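# Upright a side-lying gift box and open its lid

## Task

A closed gift box is lying on one of its sides on the table. Turn it so it rests on its bottom, then open it so the lid is roughly vertical or tilted back past vertical. Concealed magnets keep the lid's flap closed, so opening it takes some pull.

## Robot and tools

Robot: one arm on a base at about (0, 0, 0.158) m in the scene frame, fitted with a five-finger right hand. The scene frame has its origin on the table top under the base, +z up, and +y to the left when looking along +x. The base is yawed about 8 degrees and barely tilted. All reported poses, velocities, targets and camera poses use the arm's base frame. A camera stand sits beside the table. If the box leaves the table, the task fails.

Hand point: a point fixed to the palm, 0.05 m in front of it and 0.15 m from the wrist flange along the fingers. Its +z runs along straight fingers, +y out of the palm, +x across the palm away from the thumb. Straight fingers reach 0.06 to 0.07 m past the point along +z and lie 0.06 m behind it along -y. A bracket on the little-finger side of the wrist can strike things, and with fingers level the wrist can sit well below the point (up to 0.11 m palm down, 0.23 m palm up) and touch the table first.

Row format (used by every motion tool): 14 numbers, each from -1 to 1. First dx, dy, dz, rx, ry, rz: an offset, not a pose, measured from the current Hand target along the base frame's axes; 1.0 equals 0.6 m for translation or 180 degrees for rotation. rx, ry, rz form one rotation vector, turning about the Hand target's position. Then little, ring, middle, index, thumb_bend, thumb_turn: absolute finger targets, +1 open/straight, -1 closed; thumb_turn -1 puts the thumb across from the fingers, +1 beside the palm. Then force_limit (-1 is about 0 N, +1 is 10 N at the fingertip, 15 N for the two thumb motors) and speed (-1 almost still, full speed from +0.48 upward). Each finger motor only starts when its target changes by 0.002 or more, stops when reaching the target or force_limit, then locks. To keep the hand unchanged, resend the last eight hand numbers; at the very start, first get a result and copy the values it shows, because a 0 is a real command. For a gentle grip close at speed -0.94 or slower. With the thumb opposed, the hand can hold objects roughly 0.035 to 0.065 m thick, or a handle down to 0.025 m.

Tools:
- execute_actions(actions, cameras): actions is a list of actions; each action is a list of up to 15 rows at 1/30 s per row, a short action repeating its last row. Every row in one action counts from the Hand target at that action's start, so repeating an offset moves further. cameras picks which images return (names, ["all"] or []).
- move(target, speed, blend, stop_force, zero, blocking, cameras): straight path to one row, or to a list of up to 15 rows that all count from the same starting Hand target. speed in m/s, 0.002 to 3.6 (default 0.25), turning at up to twice that in rad/s. blend in m rounds corners in a list (0 stops at each). stop_force in N, 3 to 120, ends the path when the wrist sensor feels that much push against the motion; omit it when backing away from a contact. zero (only with stop_force) retakes the force baseline first, default true. blocking=false returns early while the arm keeps moving (not allowed with stop_force). The move does not steer around obstacles; avoid paths close to the arm's own base.
- wait(seconds 0 to 10), stop() to brake a running move, zoom_image(camera, region [x0,y0,x1,y1] in pixels, at most 504 by 504) on cam_head_left (896x504), cam_head_right (896x504) or cam_wrist (672x504), show_instructions() for the reference image, zero_wrist_force() to reset the force baseline, finished_scene(scene) with the current scene's number once the box stays upright and open without help.

Results: end_effector_position (m) and end_effector_quat_wxyz, velocities, Hand target (the last commanded pose after clipping; next offsets build on it), Joint positions and torques, Wrist force/torque along the hand's own axes plus the peak since last shown, hand_measured, hand_stopped_by (moving, target, force, stalled, fault) and hand_load_n (positive when the finger is pushed open), in the motor order above. A move adds a "move:" line: done (within 3 mm and 2 degrees), off_target, moving, held or fault, plus limits=paced or limits=held. done does not prove nothing was touched. The hand often stops short of Hand target; a new command, even all zeros, re-requests it; send any remaining gap as a further offset. To stop pressing, command back past the current hand position.

Cautions: commanded orientation is clipped to within 32 degrees of the measured one per step. The arm is stiff; a target slightly beyond a solid contact can trigger a stop. Contact force near 150 N on any part, or joint torque at its limit (wrist joints about 14 to 16 N m), halts the arm for 10 s. Move slowly near contacts, avoid slamming, dropping or flinging the box, and avoid overloading fingers by pulling or twisting hard. Long stretched poses or pushing at an unreachable pose heat motors; at 85 C the brakes engage for 30 s or more.

Each tool is called after "Call:" as name([rows], argument=value, ...), one row to a line, values as JSON.

Reference images:

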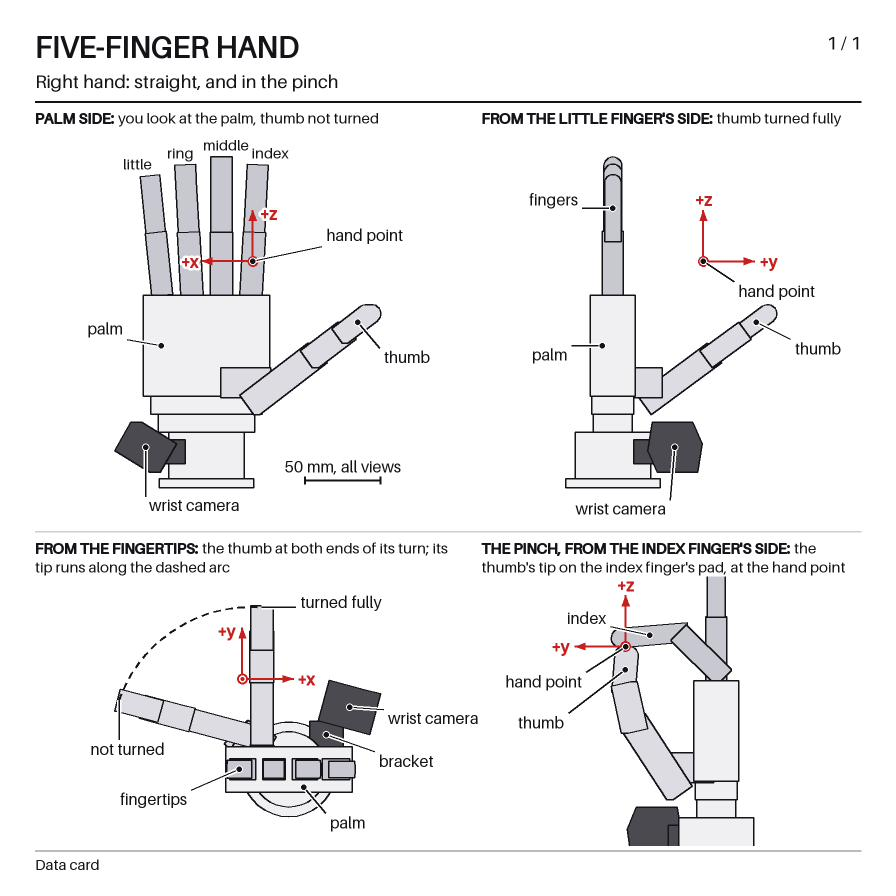

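## Session

Call:
execute_actions(actions=[])

Scene clock: 0.00 s.
end_effector_position=(+0.2085, -0.2639, +0.0012) hand_measured=(+1.000, +1.000, +1.000, +1.000, +1.000, +1.000) hand_load_n=(+0.0, +0.0, +0.0, +0.0, +0.0, +0.0) hand_stopped_by=(target, target, target, target, target, target) hand_force_limit=0.00 hand_speed=-0.80 end_effector_quat_wxyz=(-0.176, -0.257, +0.950, +0.022)
Joint positions: [-1.127 -0.957 1.765 0.875 1.911 -3.207]
Joint velocities: within noise
Joint torques (N m): no reading
Motor temperatures (°C): [36 41 31 38 39 38]
Wrist force (N): no reading
Wrist torque (N m): no reading
Wrist force, peak (N): no reading
Hand target: +0.2085, -0.2639, +0.0012; -0.176, -0.257, +0.950, +0.022

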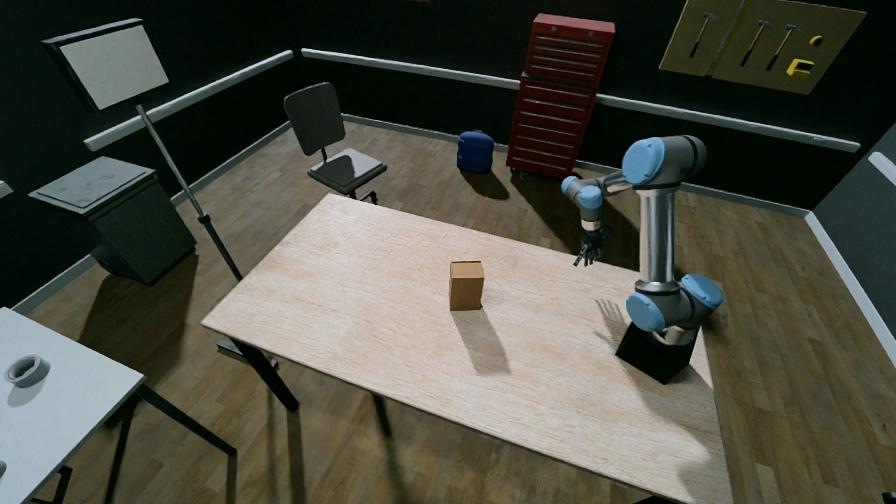

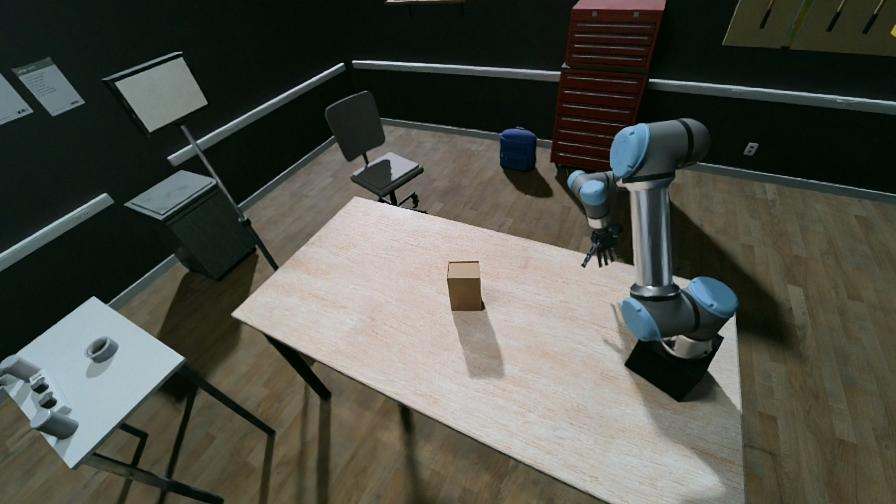

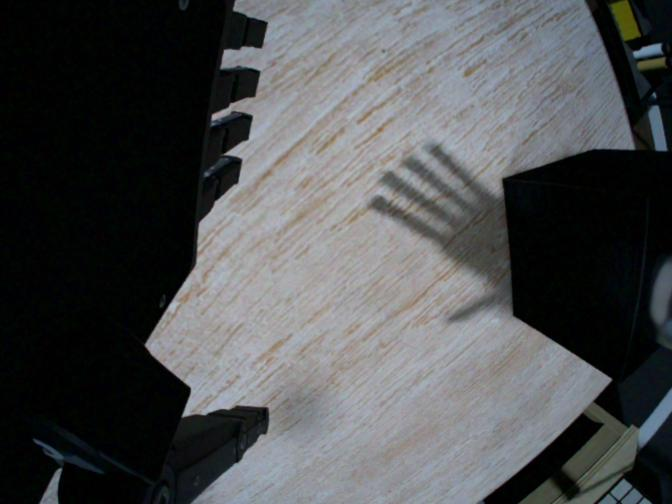

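Call:
zoom_image(camera="cam_head_left", region=[410, 230, 530, 330])

Call:
zoom_image(camera="cam_head_right", region=[410, 230, 530, 330])

Scaled by 4.200 from the camera's 896x504 image, which has a finer 1280x720 frame.

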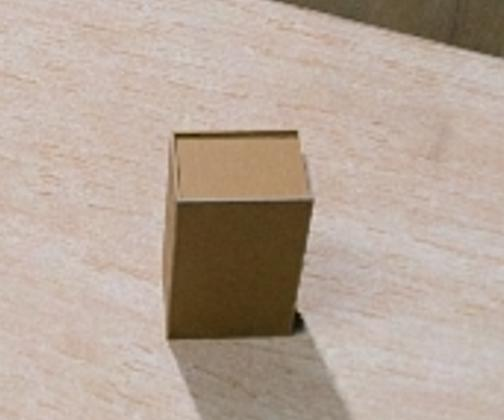

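Scaled by 4.200 from the camera's 896x504 image, which has a finer 1280x720 frame.

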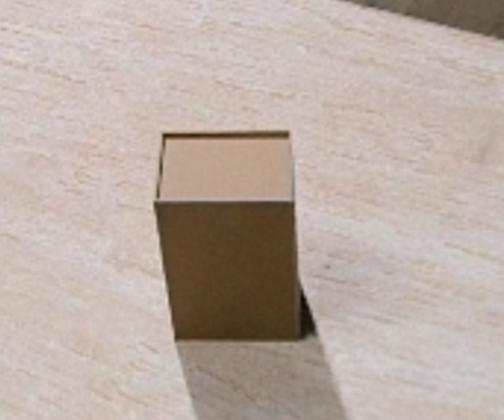

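Call:
zoom_image(camera="cam_head_left", region=[440, 252, 495, 317])

Call:
zoom_image(camera="cam_head_right", region=[440, 252, 495, 317])

Scaled by 7.754 from the camera's 896x504 image, which has a finer 1280x720 frame.

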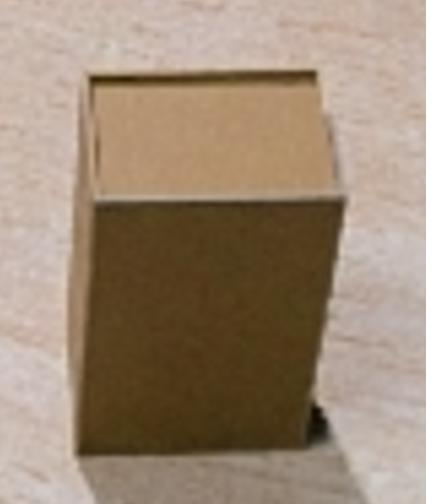

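Scaled by 7.754 from the camera's 896x504 image, which has a finer 1280x720 frame.

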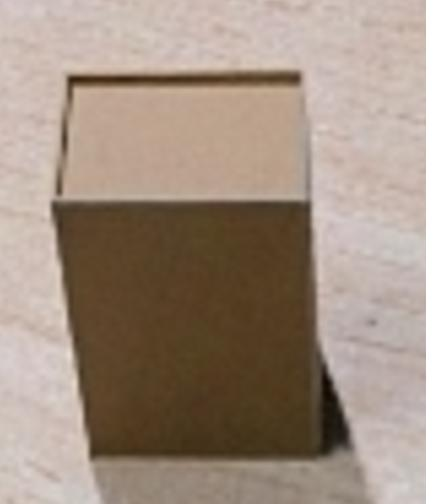

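Call:
move(target=[0.406, 0.115, 0.131, -0.207, -0.540, 0.325, 1, 1, 1, 1, 1, 1, 0, -0.8], speed=0.5, cameras=["all"])

Scene clock: 128.43 s.
end_effector_position=(+0.4521, -0.1949, +0.0798) hand_measured=(+1.000, +1.000, +1.000, +1.000, +1.000, +1.000) hand_load_n=(+0.0, +0.0, +0.0, +0.0, +0.0, +0.0) hand_stopped_by=(target, target, target, target, target, target) hand_force_limit=0.00 hand_speed=-0.80 end_effector_quat_wxyz=(+0.500, -0.500, +0.500, -0.500)
Joint positions: [-1.297 -1.387 2.439 -1.05 0.274 -3.143]
Joint torques (N m): [-5.97 -7.41 3.57 -2.89 1.51 1.45]
Wrist force (N): [1.0 2.3 -0.6]
Wrist torque (N m): [0.22 -0.24 0.02]
Wrist force, peak (N): [2.8 2.2 -2.3]
Hand target: +0.4521, -0.1949, +0.0798; +0.500, -0.500, +0.500, -0.500
Off the commanded pose: 0.000 m, 0 deg.
move: done
camera_calibration:
cam_wrist: T_world_to_cam=[[-0.00645327, -0.292037, -0.956385, 0.0191059], [-0.497714, 0.830462, -0.250227, 0.405129], [0.867317, 0.474392, -0.15071, -0.171244], [0, 0, 0, 1]] pos_world=[0.350284, -0.249627, 0.0938386]

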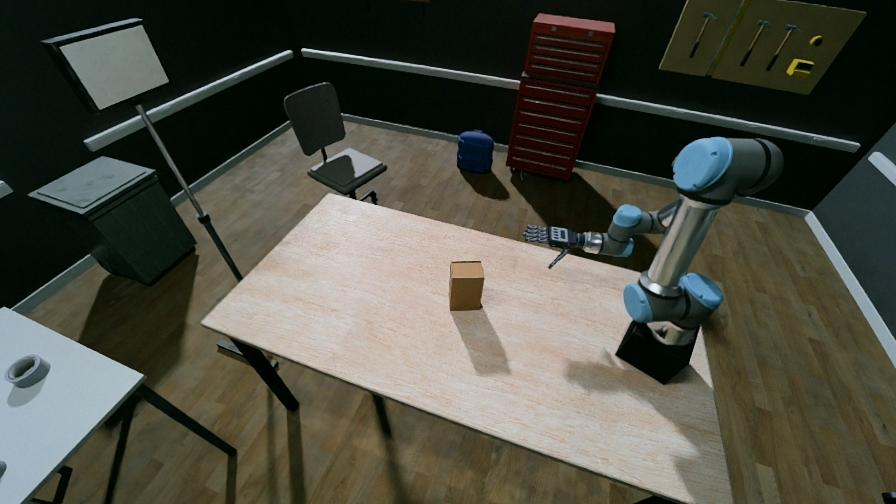

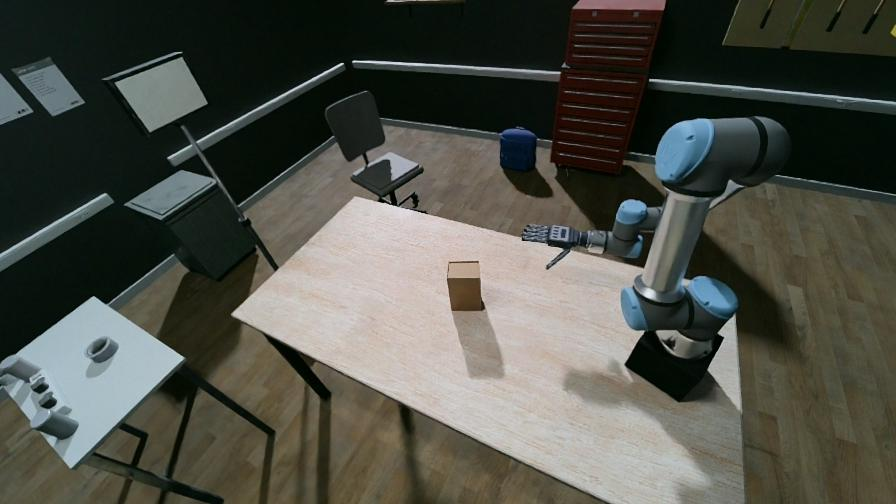

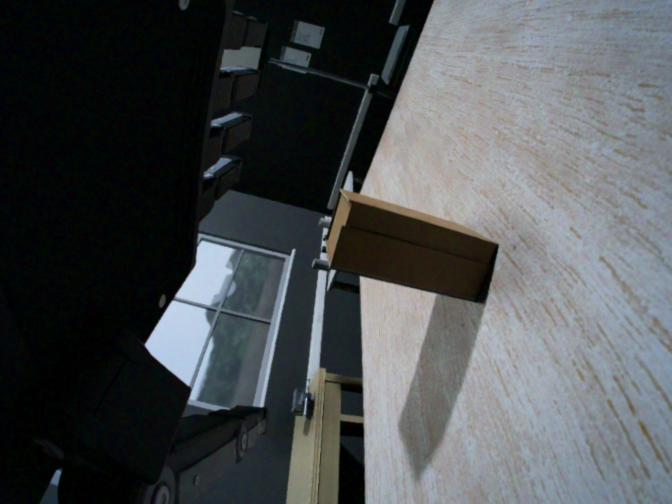

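Call:
zoom_image(camera="cam_wrist", region=[310, 170, 520, 320])

Scaled by 2.400 from the camera's 672x504 image, which has a finer 960x720 frame.

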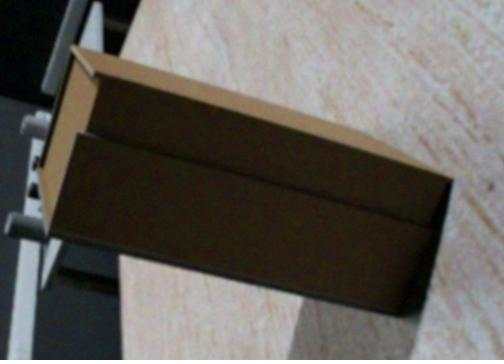

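Call:
zoom_image(camera="cam_head_left", region=[510, 210, 640, 290])

Call:
zoom_image(camera="cam_head_right", region=[510, 210, 640, 290])

Scaled by 3.877 from the camera's 896x504 image, which has a finer 1280x720 frame.

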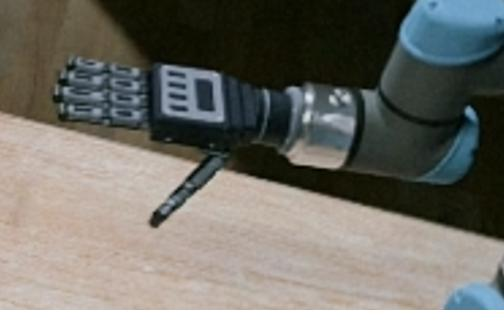

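Scaled by 3.877 from the camera's 896x504 image, which has a finer 1280x720 frame.

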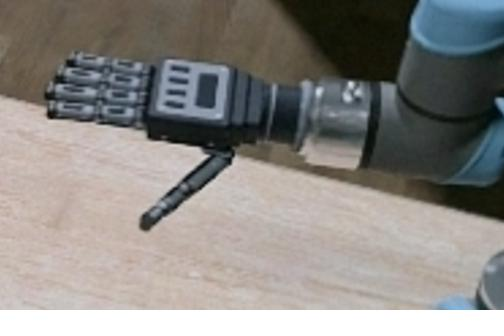

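Call:
move([
  [-0.020, 0.058, 0.284, 0, 0, 0.278, 1, 1, 1, 1, 1, -1, 0, 0.1],
  [0.113, 0.125, 0.284, -0.2168, 0.4652, 0.2168, 1, 1, 1, 1, 1, -1, 0, 0.1],
], speed=0.45, blend=[0.03, 0])

Scene clock: 510.07 s.
end_effector_position=(+0.5199, -0.1199, +0.2502) hand_measured=(+1.000, +1.000, +1.000, +1.000, +1.000, -1.000) hand_load_n=(+0.0, +0.0, +0.0, +0.0, +0.0, +0.0) hand_stopped_by=(target, target, target, target, target, target) hand_force_limit=0.00 hand_speed=0.10 end_effector_quat_wxyz=(+0.000, +0.939, -0.343, +0.000)
Joint positions: [-0.387 -1.357 1.555 -1.77 -1.571 -1.259]
Joint torques (N m): [6.13 -18.25 -35.6 1.34 -1.2 1.26]
Wrist force (N): [0.4 0.7 0.1]
Wrist torque (N m): [0.10 -0.04 -0.03]
Wrist force, peak (N): [1.8 2.1 -3.0]
Hand target: +0.5199, -0.1199, +0.2502; +0.000, +0.939, -0.343, +0.000
Off the commanded pose: 0.000 m, 0 deg.
move: done

Call:
move([
  [0.1335, 0.033, 0, 0, 0, -0.35, 1, 1, 1, 1, 1, -1, 0, 0.1],
  [0.325, 0.075, -0.0837, -0.023, -0.1001, -0.6949, 1, 1, 1, 1, 1, -1, 0, 0.1],
], speed=0.45, blend=[0.03, 0], cameras=["all"])

Call:
zoom_image(camera="cam_head_left", region=[410, 180, 530, 320])

Call:
zoom_image(camera="cam_head_right", region=[410, 180, 530, 320])

Scene clock: 529.13 s.
end_effector_position=(+0.7149, -0.0749, +0.2000) hand_measured=(+1.000, +1.000, +1.000, +1.000, +1.000, -1.000) hand_load_n=(+0.0, +0.0, +0.0, +0.0, +0.0, +0.0) hand_stopped_by=(target, target, target, target, target, target) hand_force_limit=0.00 hand_speed=0.10 end_effector_quat_wxyz=(+0.016, -0.121, +0.984, -0.129)
Joint positions: [-0.306 -1.093 1.341 -1.958 -1.793 1.005]
Joint torques (N m): [6.77 -24.05 -36.87 0.93 -1.34 1.79]
Wrist force (N): [0.2 0.8 0.0]
Wrist torque (N m): [0.10 -0.03 -0.04]
Wrist force, peak (N): [2.3 -0.3 0.3]
Hand target: +0.7149, -0.0749, +0.2000; +0.016, -0.121, +0.984, -0.129
Off the commanded pose: 0.000 m, 0 deg.
move: done
camera_calibration:
cam_wrist: T_world_to_cam=[[-0.507845, 0.826864, -0.24164, 0.47008], [0.71555, 0.561088, 0.416135, -0.55447], [0.479668, 0.0384266, -0.876608, -0.0482505], [0, 0, 0, 1]] pos_world=[0.658623, -0.0757315, 0.302027]

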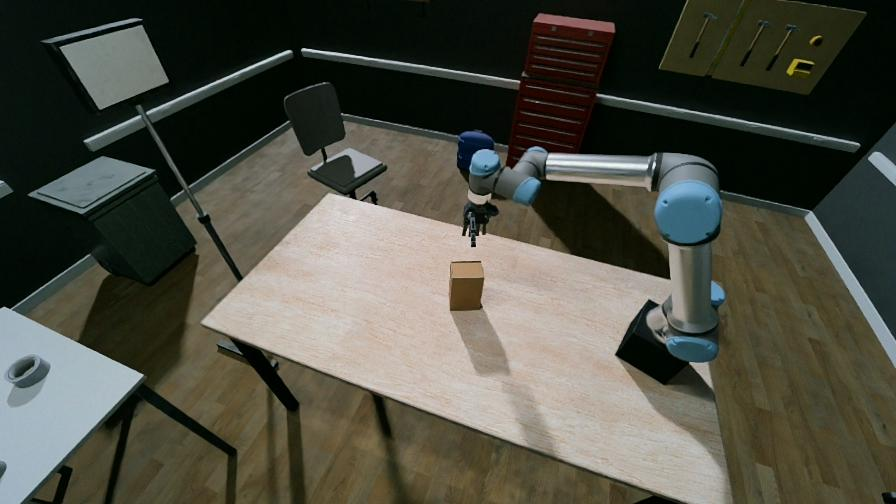

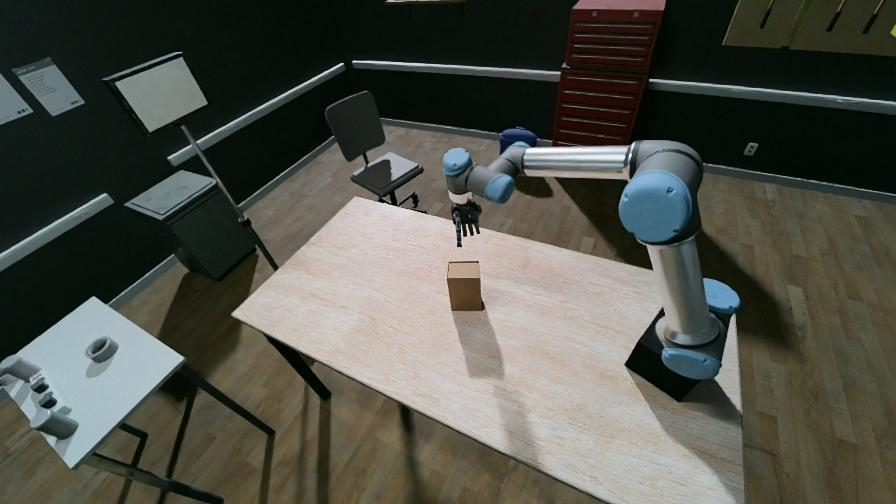

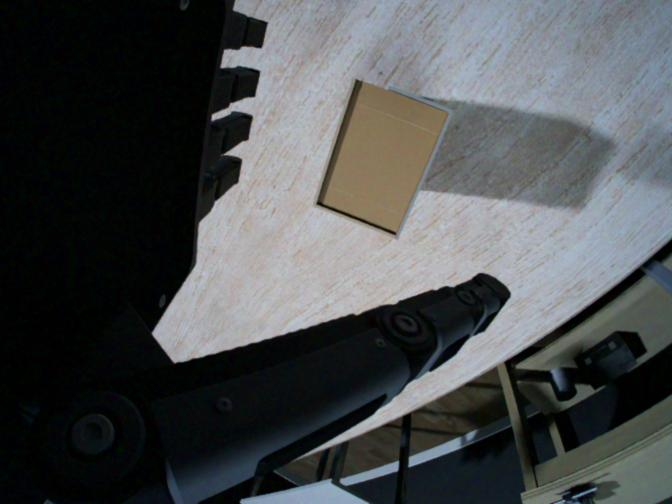

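Scaled by 3.600 from the camera's 896x504 image, which has a finer 1280x720 frame.

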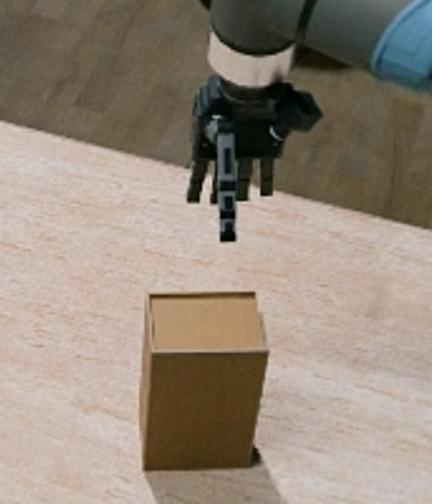

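Scaled by 3.600 from the camera's 896x504 image, which has a finer 1280x720 frame.

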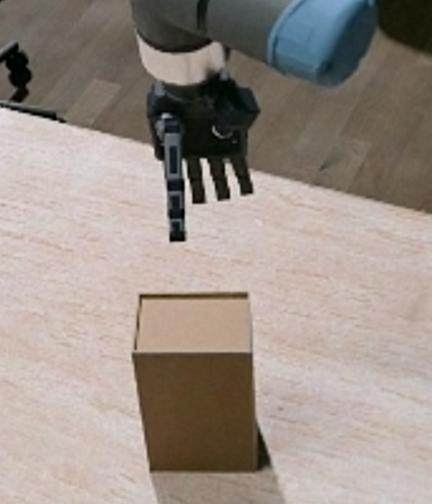

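Call:
move(target=[0.0105, 0.0102, -0.2333, 0, 0, 0, 1, 1, 1, 1, 1, -1, 0, 0.1], speed=0.12, stop_force=8, cameras=["all"])

Call:
zoom_image(camera="cam_wrist", region=[200, 0, 560, 360])

Call:
zoom_image(camera="cam_head_left", region=[410, 200, 530, 320])

Scene clock: 583.37 s.
end_effector_position=(+0.7212, -0.0687, +0.0600) hand_measured=(+1.000, +1.000, +1.000, +1.000, +1.000, -1.000) hand_load_n=(+0.0, +0.0, +0.0, +0.0, +0.0, +0.0) hand_stopped_by=(target, target, target, target, target, target) hand_force_limit=0.00 hand_speed=0.10 end_effector_quat_wxyz=(+0.016, -0.121, +0.984, -0.129)
Joint positions: [-0.294 -0.951 1.5 -2.257 -1.794 1.017]
Joint torques (N m): [7.42 -25.55 -2.93 -5.57 -0.76 1.54]
Wrist force (N): [0.5 1.0 0.0]
Wrist torque (N m): [0.12 -0.09 -0.01]
Wrist force, peak (N): [0.7 1.4 0.5]
Hand target: +0.7212, -0.0687, +0.0600; +0.016, -0.121, +0.984, -0.129
Off the commanded pose: 0.000 m, 0 deg.
move: done
camera_calibration:
cam_wrist: T_world_to_cam=[[-0.507727, 0.826929, -0.241664, 0.434253], [0.715633, 0.560999, 0.416113, -0.504255], [0.479669, 0.0383289, -0.876612, -0.174243], [0, 0, 0, 1]] pos_world=[0.664923, -0.0695315, 0.162027]

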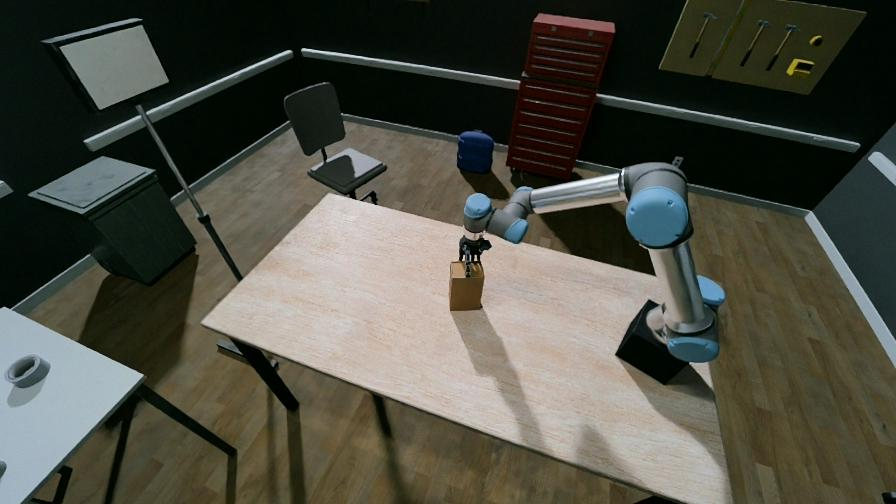

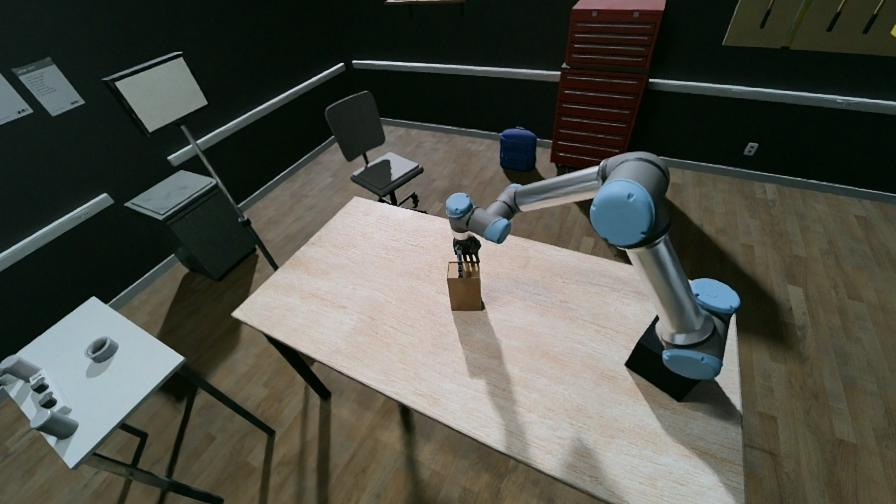

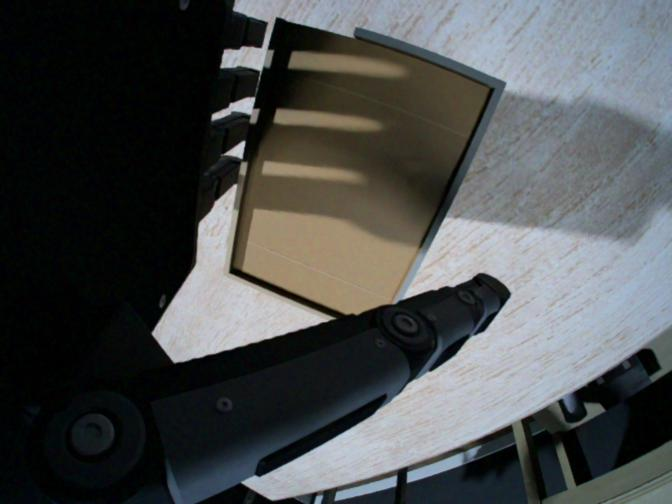

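Scaled by 1.400 from the camera's 672x504 image, which has a finer 960x720 frame.

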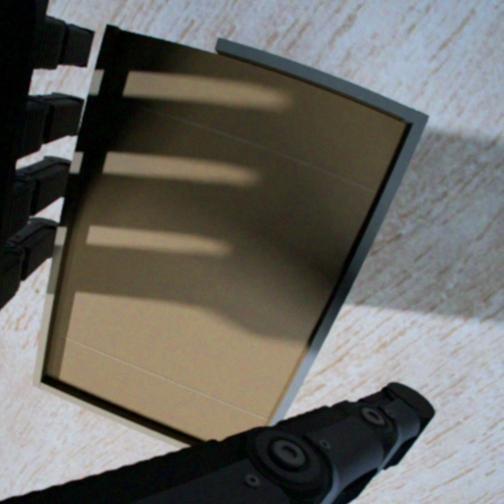

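Scaled by 4.200 from the camera's 896x504 image, which has a finer 1280x720 frame.

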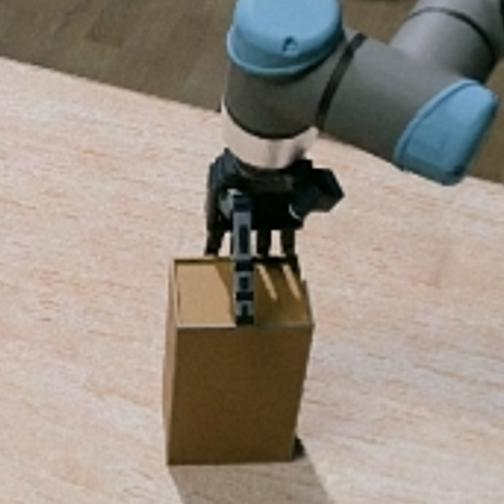

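Call:
move(target=[-0.0013, 0.0053, 0.0167, -0.1078, -0.027, 0, 1, 1, 1, 1, 1, -1, 0, 0.1], speed=0.2)

Call:
move(target=[0, 0, -0.0627, 0, 0, 0, 1, 1, 1, 1, 1, -1, 0, 0.1], speed=0.05, stop_force=4, cameras=["all"])

Call:
zoom_image(camera="cam_head_left", region=[410, 200, 530, 320])

Call:
zoom_image(camera="cam_wrist", region=[200, 0, 560, 360])

Scene clock: 646.57 s.
end_effector_position=(+0.7205, -0.0656, +0.0700) hand_measured=(+1.000, +1.000, +1.000, +1.000, +1.000, -1.000) hand_load_n=(+0.0, +0.0, +0.0, +0.0, +0.0, +0.0) hand_stopped_by=(target, target, target, target, target, target) hand_force_limit=0.00 hand_speed=0.10 end_effector_quat_wxyz=(+0.037, -0.116, +0.947, -0.298)
Joint positions: [-0.174 -0.968 1.595 -2.476 -2.122 1.074]
Joint torques (N m): [5.22 -24.45 -1.43 -6.22 -1.93 1.59]
Wrist force (N): [0.5 1.4 -0.4]
Wrist torque (N m): [0.16 -0.11 -0.02]
Wrist force, peak (N): [0.6 1.9 0.0]
Hand target: +0.7204, -0.0656, +0.0700; +0.037, -0.116, +0.947, -0.298
Off the commanded pose: 0.000 m, 0 deg.
move: done

Scene clock: 648.50 s.
end_effector_position=(+0.7203, -0.0656, +0.0380) hand_measured=(+1.000, +1.000, +1.000, +1.000, +1.000, -1.000) hand_load_n=(+0.0, +0.0, +0.0, +0.0, +0.0, +0.0) hand_stopped_by=(target, target, target, target, target, target) hand_force_limit=0.00 hand_speed=0.10 end_effector_quat_wxyz=(+0.037, -0.116, +0.947, -0.298)
Joint positions: [-0.173 -0.922 1.616 -2.542 -2.122 1.075]
Joint torques (N m): [5.8 -65.8 -32.11 1.02 0.59 1.3]
Wrist force (N): [0.3 1.5 -0.2]
Wrist torque (N m): [0.18 -0.07 -0.03]
Wrist force, peak (N): [0.4 -6.7 -4.7]
Hand target: +0.7203, -0.0656, +0.0380; +0.037, -0.116, +0.947, -0.298 (not the last commanded pose)
Off the commanded pose: 0.006 m, 0 deg.
move: contact
camera_calibration:
cam_wrist: T_world_to_cam=[[-0.473996, 0.692655, -0.543652, 0.404285], [0.686636, 0.677278, 0.264245, -0.461975], [0.551234, -0.24804, -0.796629, -0.266573], [0, 0, 0, 1]] pos_world=[0.655782, -0.0332655, 0.129505]

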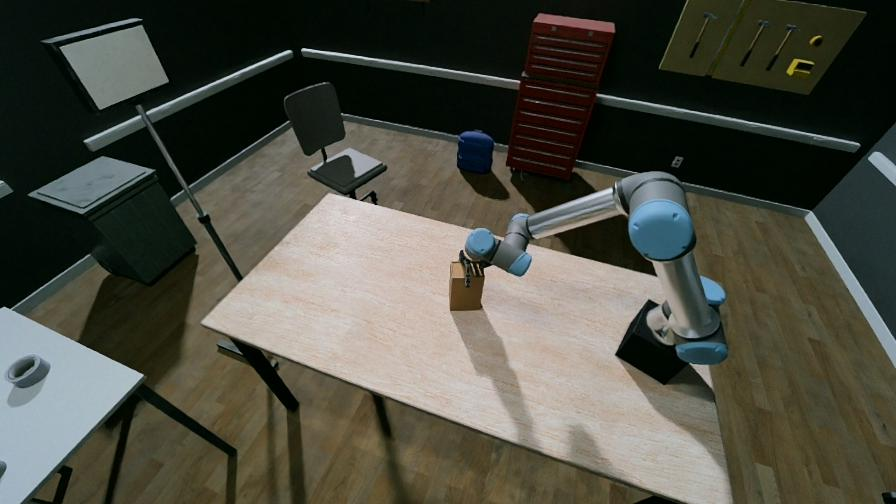

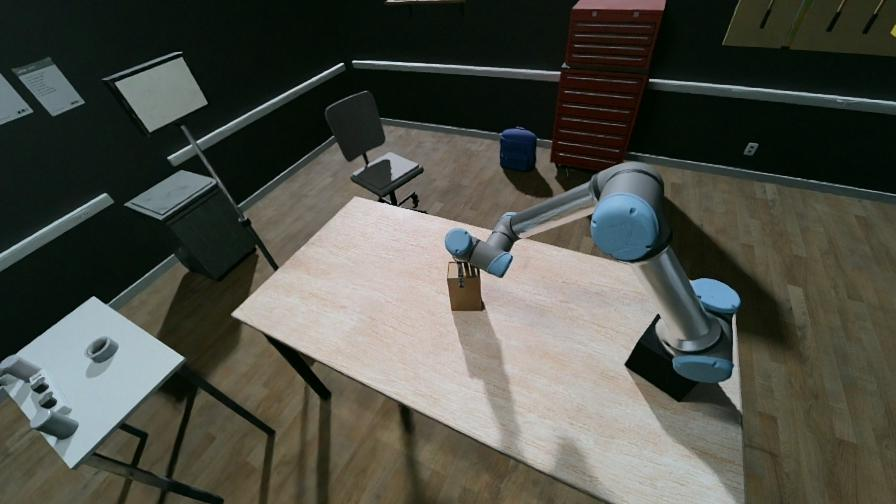

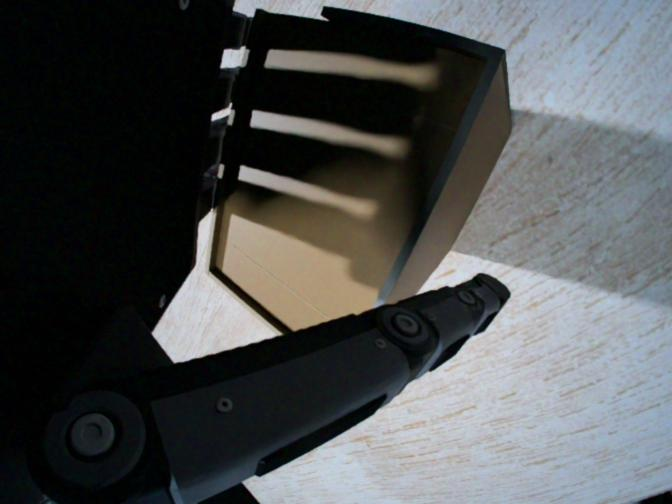

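Scaled by 4.200 from the camera's 896x504 image, which has a finer 1280x720 frame.

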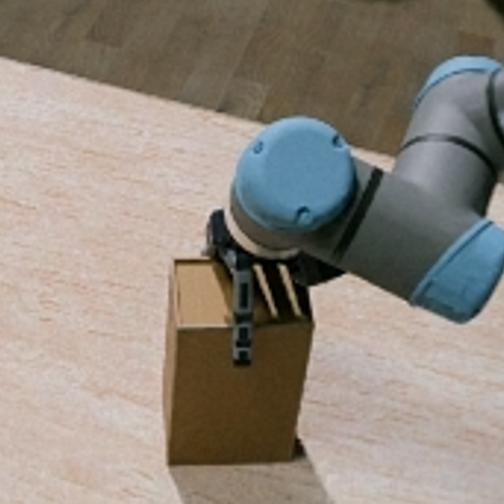

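Scaled by 1.400 from the camera's 672x504 image, which has a finer 960x720 frame.

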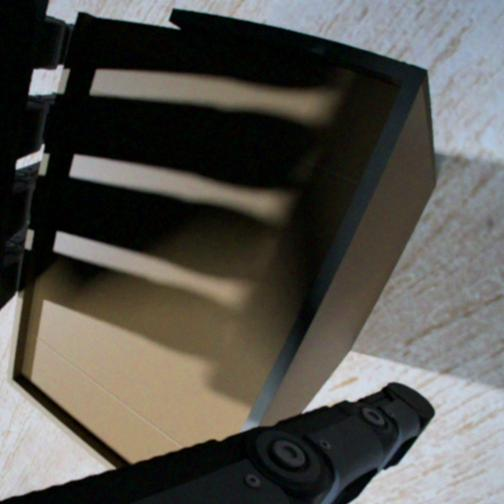

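Call:
move(target=[0, 0, 0, 0, 0, 0, 1, 1, 1, 1, 0.4, -1, -0.6, -0.9], speed=0.1, cameras=["cam_wrist", "cam_head_left"])

Call:
zoom_image(camera="cam_head_left", region=[410, 200, 530, 320])

Scene clock: 719.77 s.
end_effector_position=(+0.7203, -0.0656, +0.0380) hand_measured=(+1.000, +1.000, +1.000, +1.000, +0.636, -1.000) hand_load_n=(+0.0, +0.0, +0.0, +0.0, +3.0, +0.0) hand_stopped_by=(target, target, target, target, force, target) hand_force_limit=-0.60 hand_speed=-0.90 end_effector_quat_wxyz=(+0.037, -0.116, +0.947, -0.298)
Joint positions: [-0.173 -0.922 1.616 -2.542 -2.122 1.075]
Joint torques (N m): [6.9 -64.45 -31.53 0.93 -0.86 1.45]
Wrist force (N): [0.6 1.5 -2.1]
Wrist torque (N m): [0.11 -0.04 -0.01]
Wrist force, peak (N): [0.6 2.0 -1.7]
Hand target: +0.7203, -0.0656, +0.0380; +0.037, -0.116, +0.947, -0.298
Off the commanded pose: 0.000 m, 0 deg.
move: done
camera_calibration:
cam_wrist: T_world_to_cam=[[-0.473996, 0.692655, -0.543652, 0.404285], [0.686636, 0.677278, 0.264245, -0.461975], [0.551234, -0.24804, -0.796629, -0.266573], [0, 0, 0, 1]] pos_world=[0.655782, -0.0332655, 0.129505]
Images, in order (width x height): cam_head_left 896x504, cam_wrist 672x504.

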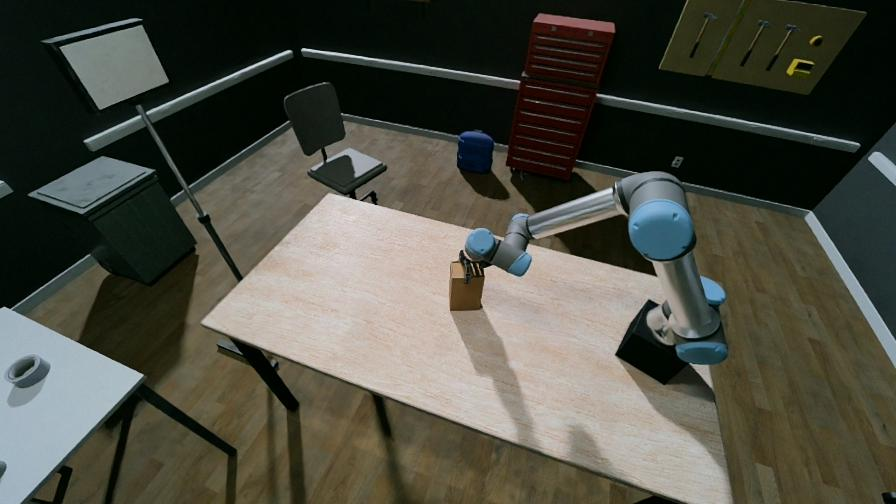

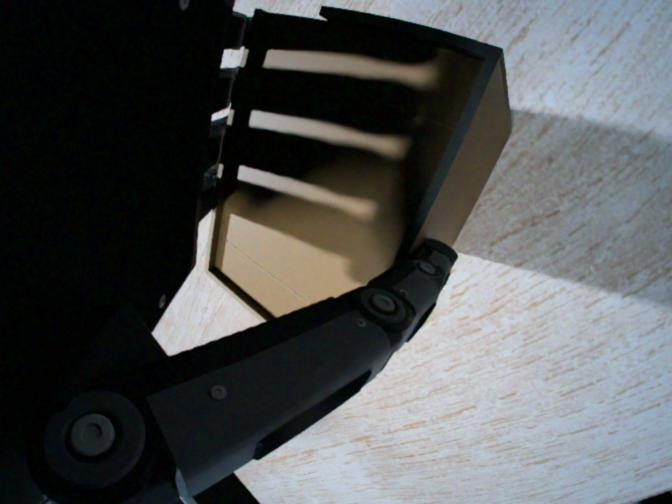

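Scaled by 4.200 from the camera's 896x504 image, which has a finer 1280x720 frame.

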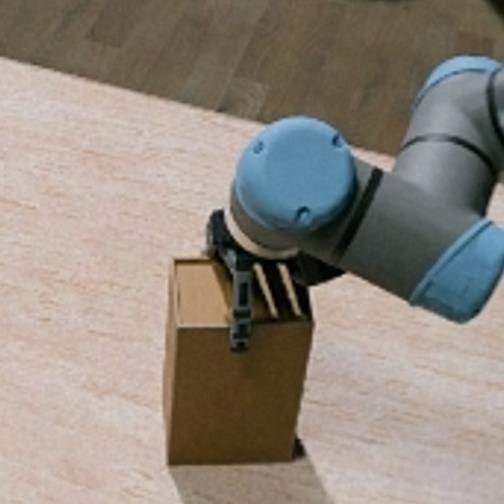

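Call:
move([
  [0.0125, -0.0494, 0.014, 0.0485, 0.0123, 0, 1, 1, 1, 1, 0.4, -1, -0.6, -0.9],
  [0.0245, -0.097, 0.0167, 0.0943, 0.0238, 0, 1, 1, 1, 1, 0.4, -1, -0.6, -0.9],
  [0.0365, -0.1445, 0.012, 0.14, 0.0354, 0, 1, 1, 1, 1, 0.4, -1, -0.6, -0.9],
  [0.0489, -0.1934, -0.0007, 0.1885, 0.0476, 0, 1, 1, 1, 1, 0.4, -1, -0.6, -0.9],
], speed=0.1, blend=[0.01, 0.01, 0.01, 0], cameras=["all"])

Call:
zoom_image(camera="cam_head_left", region=[410, 200, 530, 320])

Call:
zoom_image(camera="cam_head_right", region=[410, 200, 530, 320])

Scene clock: 752.67 s.
end_effector_position=(+0.7497, -0.1816, +0.0376) hand_measured=(+1.000, +1.000, +1.000, +1.000, +0.636, -1.000) hand_load_n=(+0.0, +0.0, +0.0, +0.0, +0.0, +0.0) hand_stopped_by=(target, target, target, target, force, target) hand_force_limit=-0.60 hand_speed=-0.90 end_effector_quat_wxyz=(-0.001, -0.122, +0.993, +0.000)
Joint positions: [-0.498 -0.757 1.196 -2.009 -1.572 0.829]
Joint torques (N m): [-5.71 -30.66 -35.3 1.28 1.93 -1.36]
Wrist force (N): [0.7 -0.8 -0.4]
Wrist torque (N m): [0.06 0.01 0.02]
Wrist force, peak (N): [-0.7 3.7 -2.2]
Hand target: +0.7497, -0.1816, +0.0376; -0.001, -0.122, +0.993, +0.000
Off the commanded pose: 0.000 m, 0 deg.
move: done
camera_calibration:
cam_wrist: T_world_to_cam=[[-0.515486, 0.856876, 0.0062164, 0.538553], [0.745307, 0.444764, 0.496692, -0.498404], [0.422838, 0.260671, -0.867905, -0.120511], [0, 0, 0, 1]] pos_world=[0.700037, -0.208388, 0.139613]

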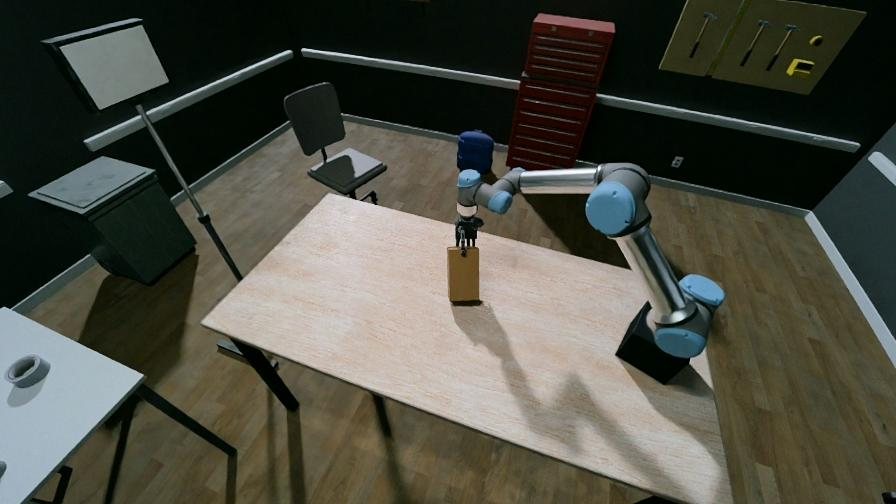

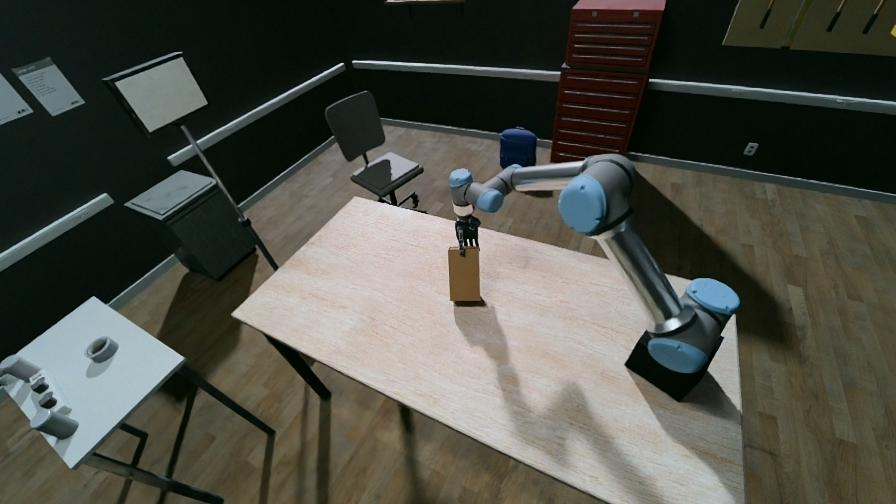

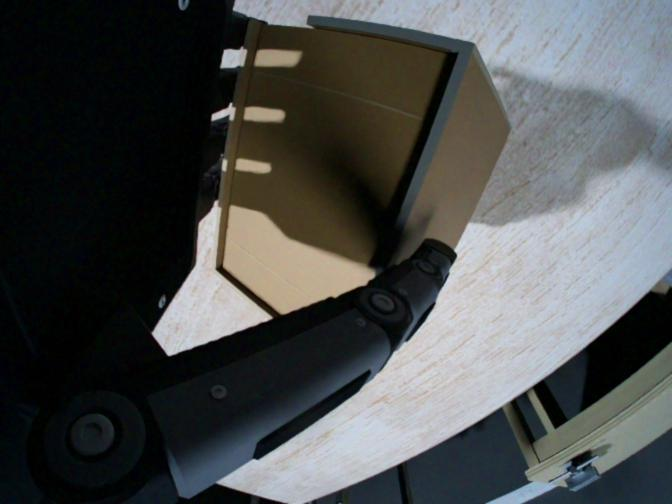

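Scaled by 4.200 from the camera's 896x504 image, which has a finer 1280x720 frame.

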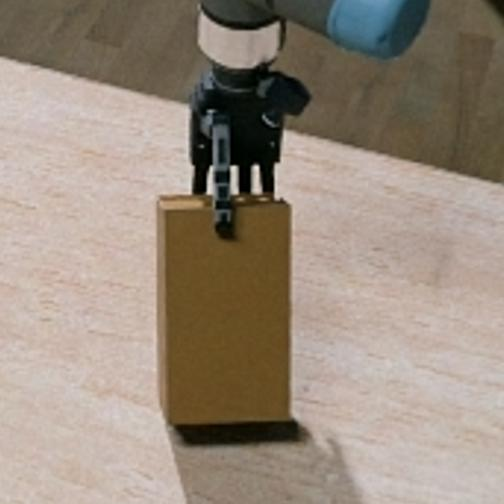

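Scaled by 4.200 from the camera's 896x504 image, which has a finer 1280x720 frame.

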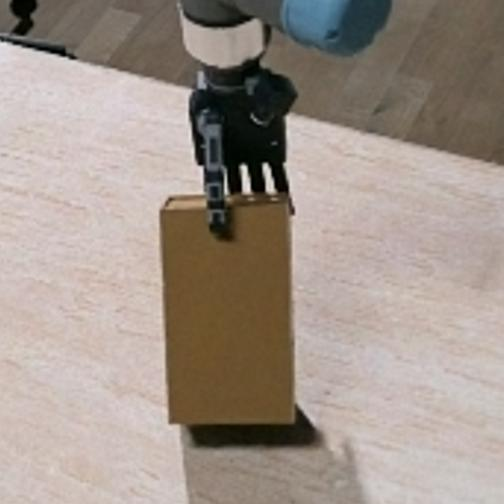

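Call:
move(target=[0, 0, 0, 0, 0, 0, 1, 1, 1, 1, 1, 1, -0.6, -0.3], speed=0.1, cameras=["cam_wrist", "cam_head_left"])

Call:
zoom_image(camera="cam_head_left", region=[410, 200, 530, 320])

Scene clock: 788.83 s.
end_effector_position=(+0.7497, -0.1816, +0.0376) hand_measured=(+1.000, +1.000, +1.000, +1.000, +1.000, +1.000) hand_load_n=(+0.0, +0.0, +0.0, +0.0, +0.0, +0.0) hand_stopped_by=(target, target, target, target, target, target) hand_force_limit=-0.60 hand_speed=-0.30 end_effector_quat_wxyz=(-0.001, -0.122, +0.993, +0.000)
Joint positions: [-0.498 -0.757 1.196 -2.008 -1.572 0.829]
Joint torques (N m): [-5.14 -29.92 -32.97 1.02 0.01 -1.36]
Wrist force (N): [0.6 -0.6 -0.3]
Wrist torque (N m): [0.05 0.04 0.01]
Wrist force, peak (N): [1.1 -1.0 -1.1]
Hand target: +0.7497, -0.1816, +0.0376; -0.001, -0.122, +0.993, +0.000
Off the commanded pose: 0.000 m, 0 deg.
move: done
camera_calibration:
cam_wrist: T_world_to_cam=[[-0.515482, 0.856876, 0.00637812, 0.53853], [0.745362, 0.4447, 0.496666, -0.498403], [0.422745, 0.260777, -0.867918, -0.120508], [0, 0, 0, 1]] pos_world=[0.700037, -0.208388, 0.139514]
Images, in order (width x height): cam_head_left 896x504, cam_wrist 672x504.

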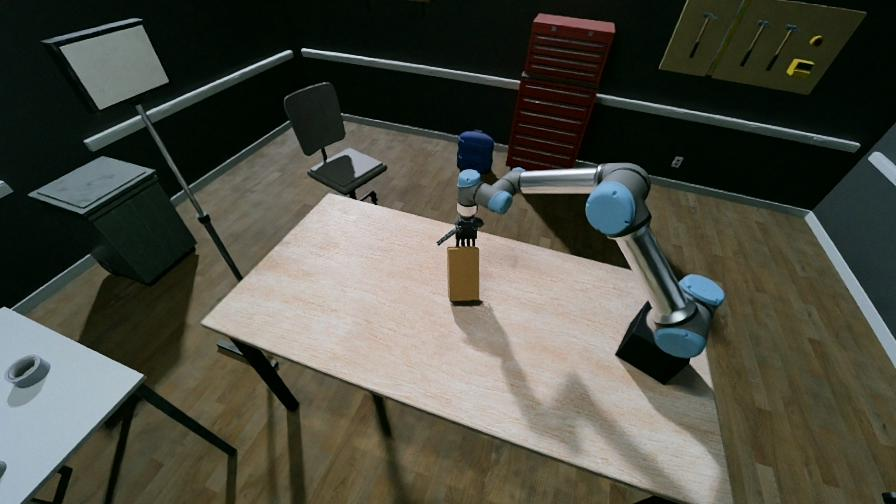

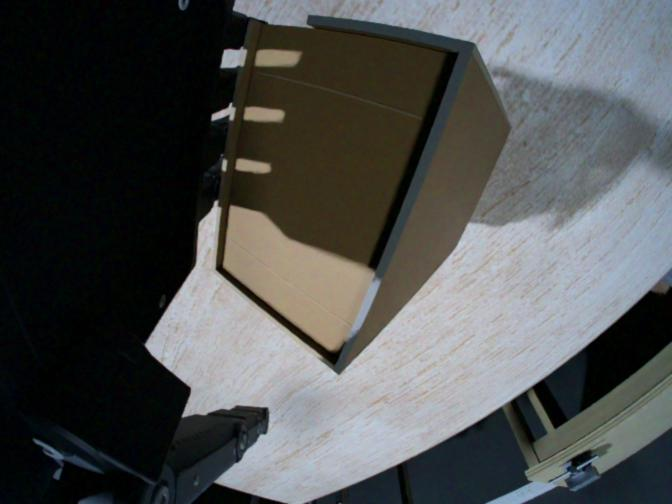

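Scaled by 4.200 from the camera's 896x504 image, which has a finer 1280x720 frame.

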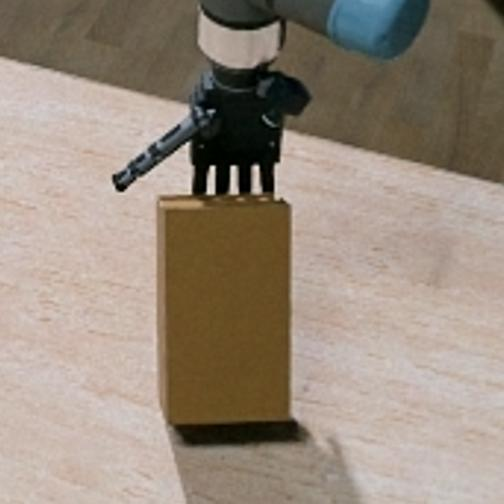

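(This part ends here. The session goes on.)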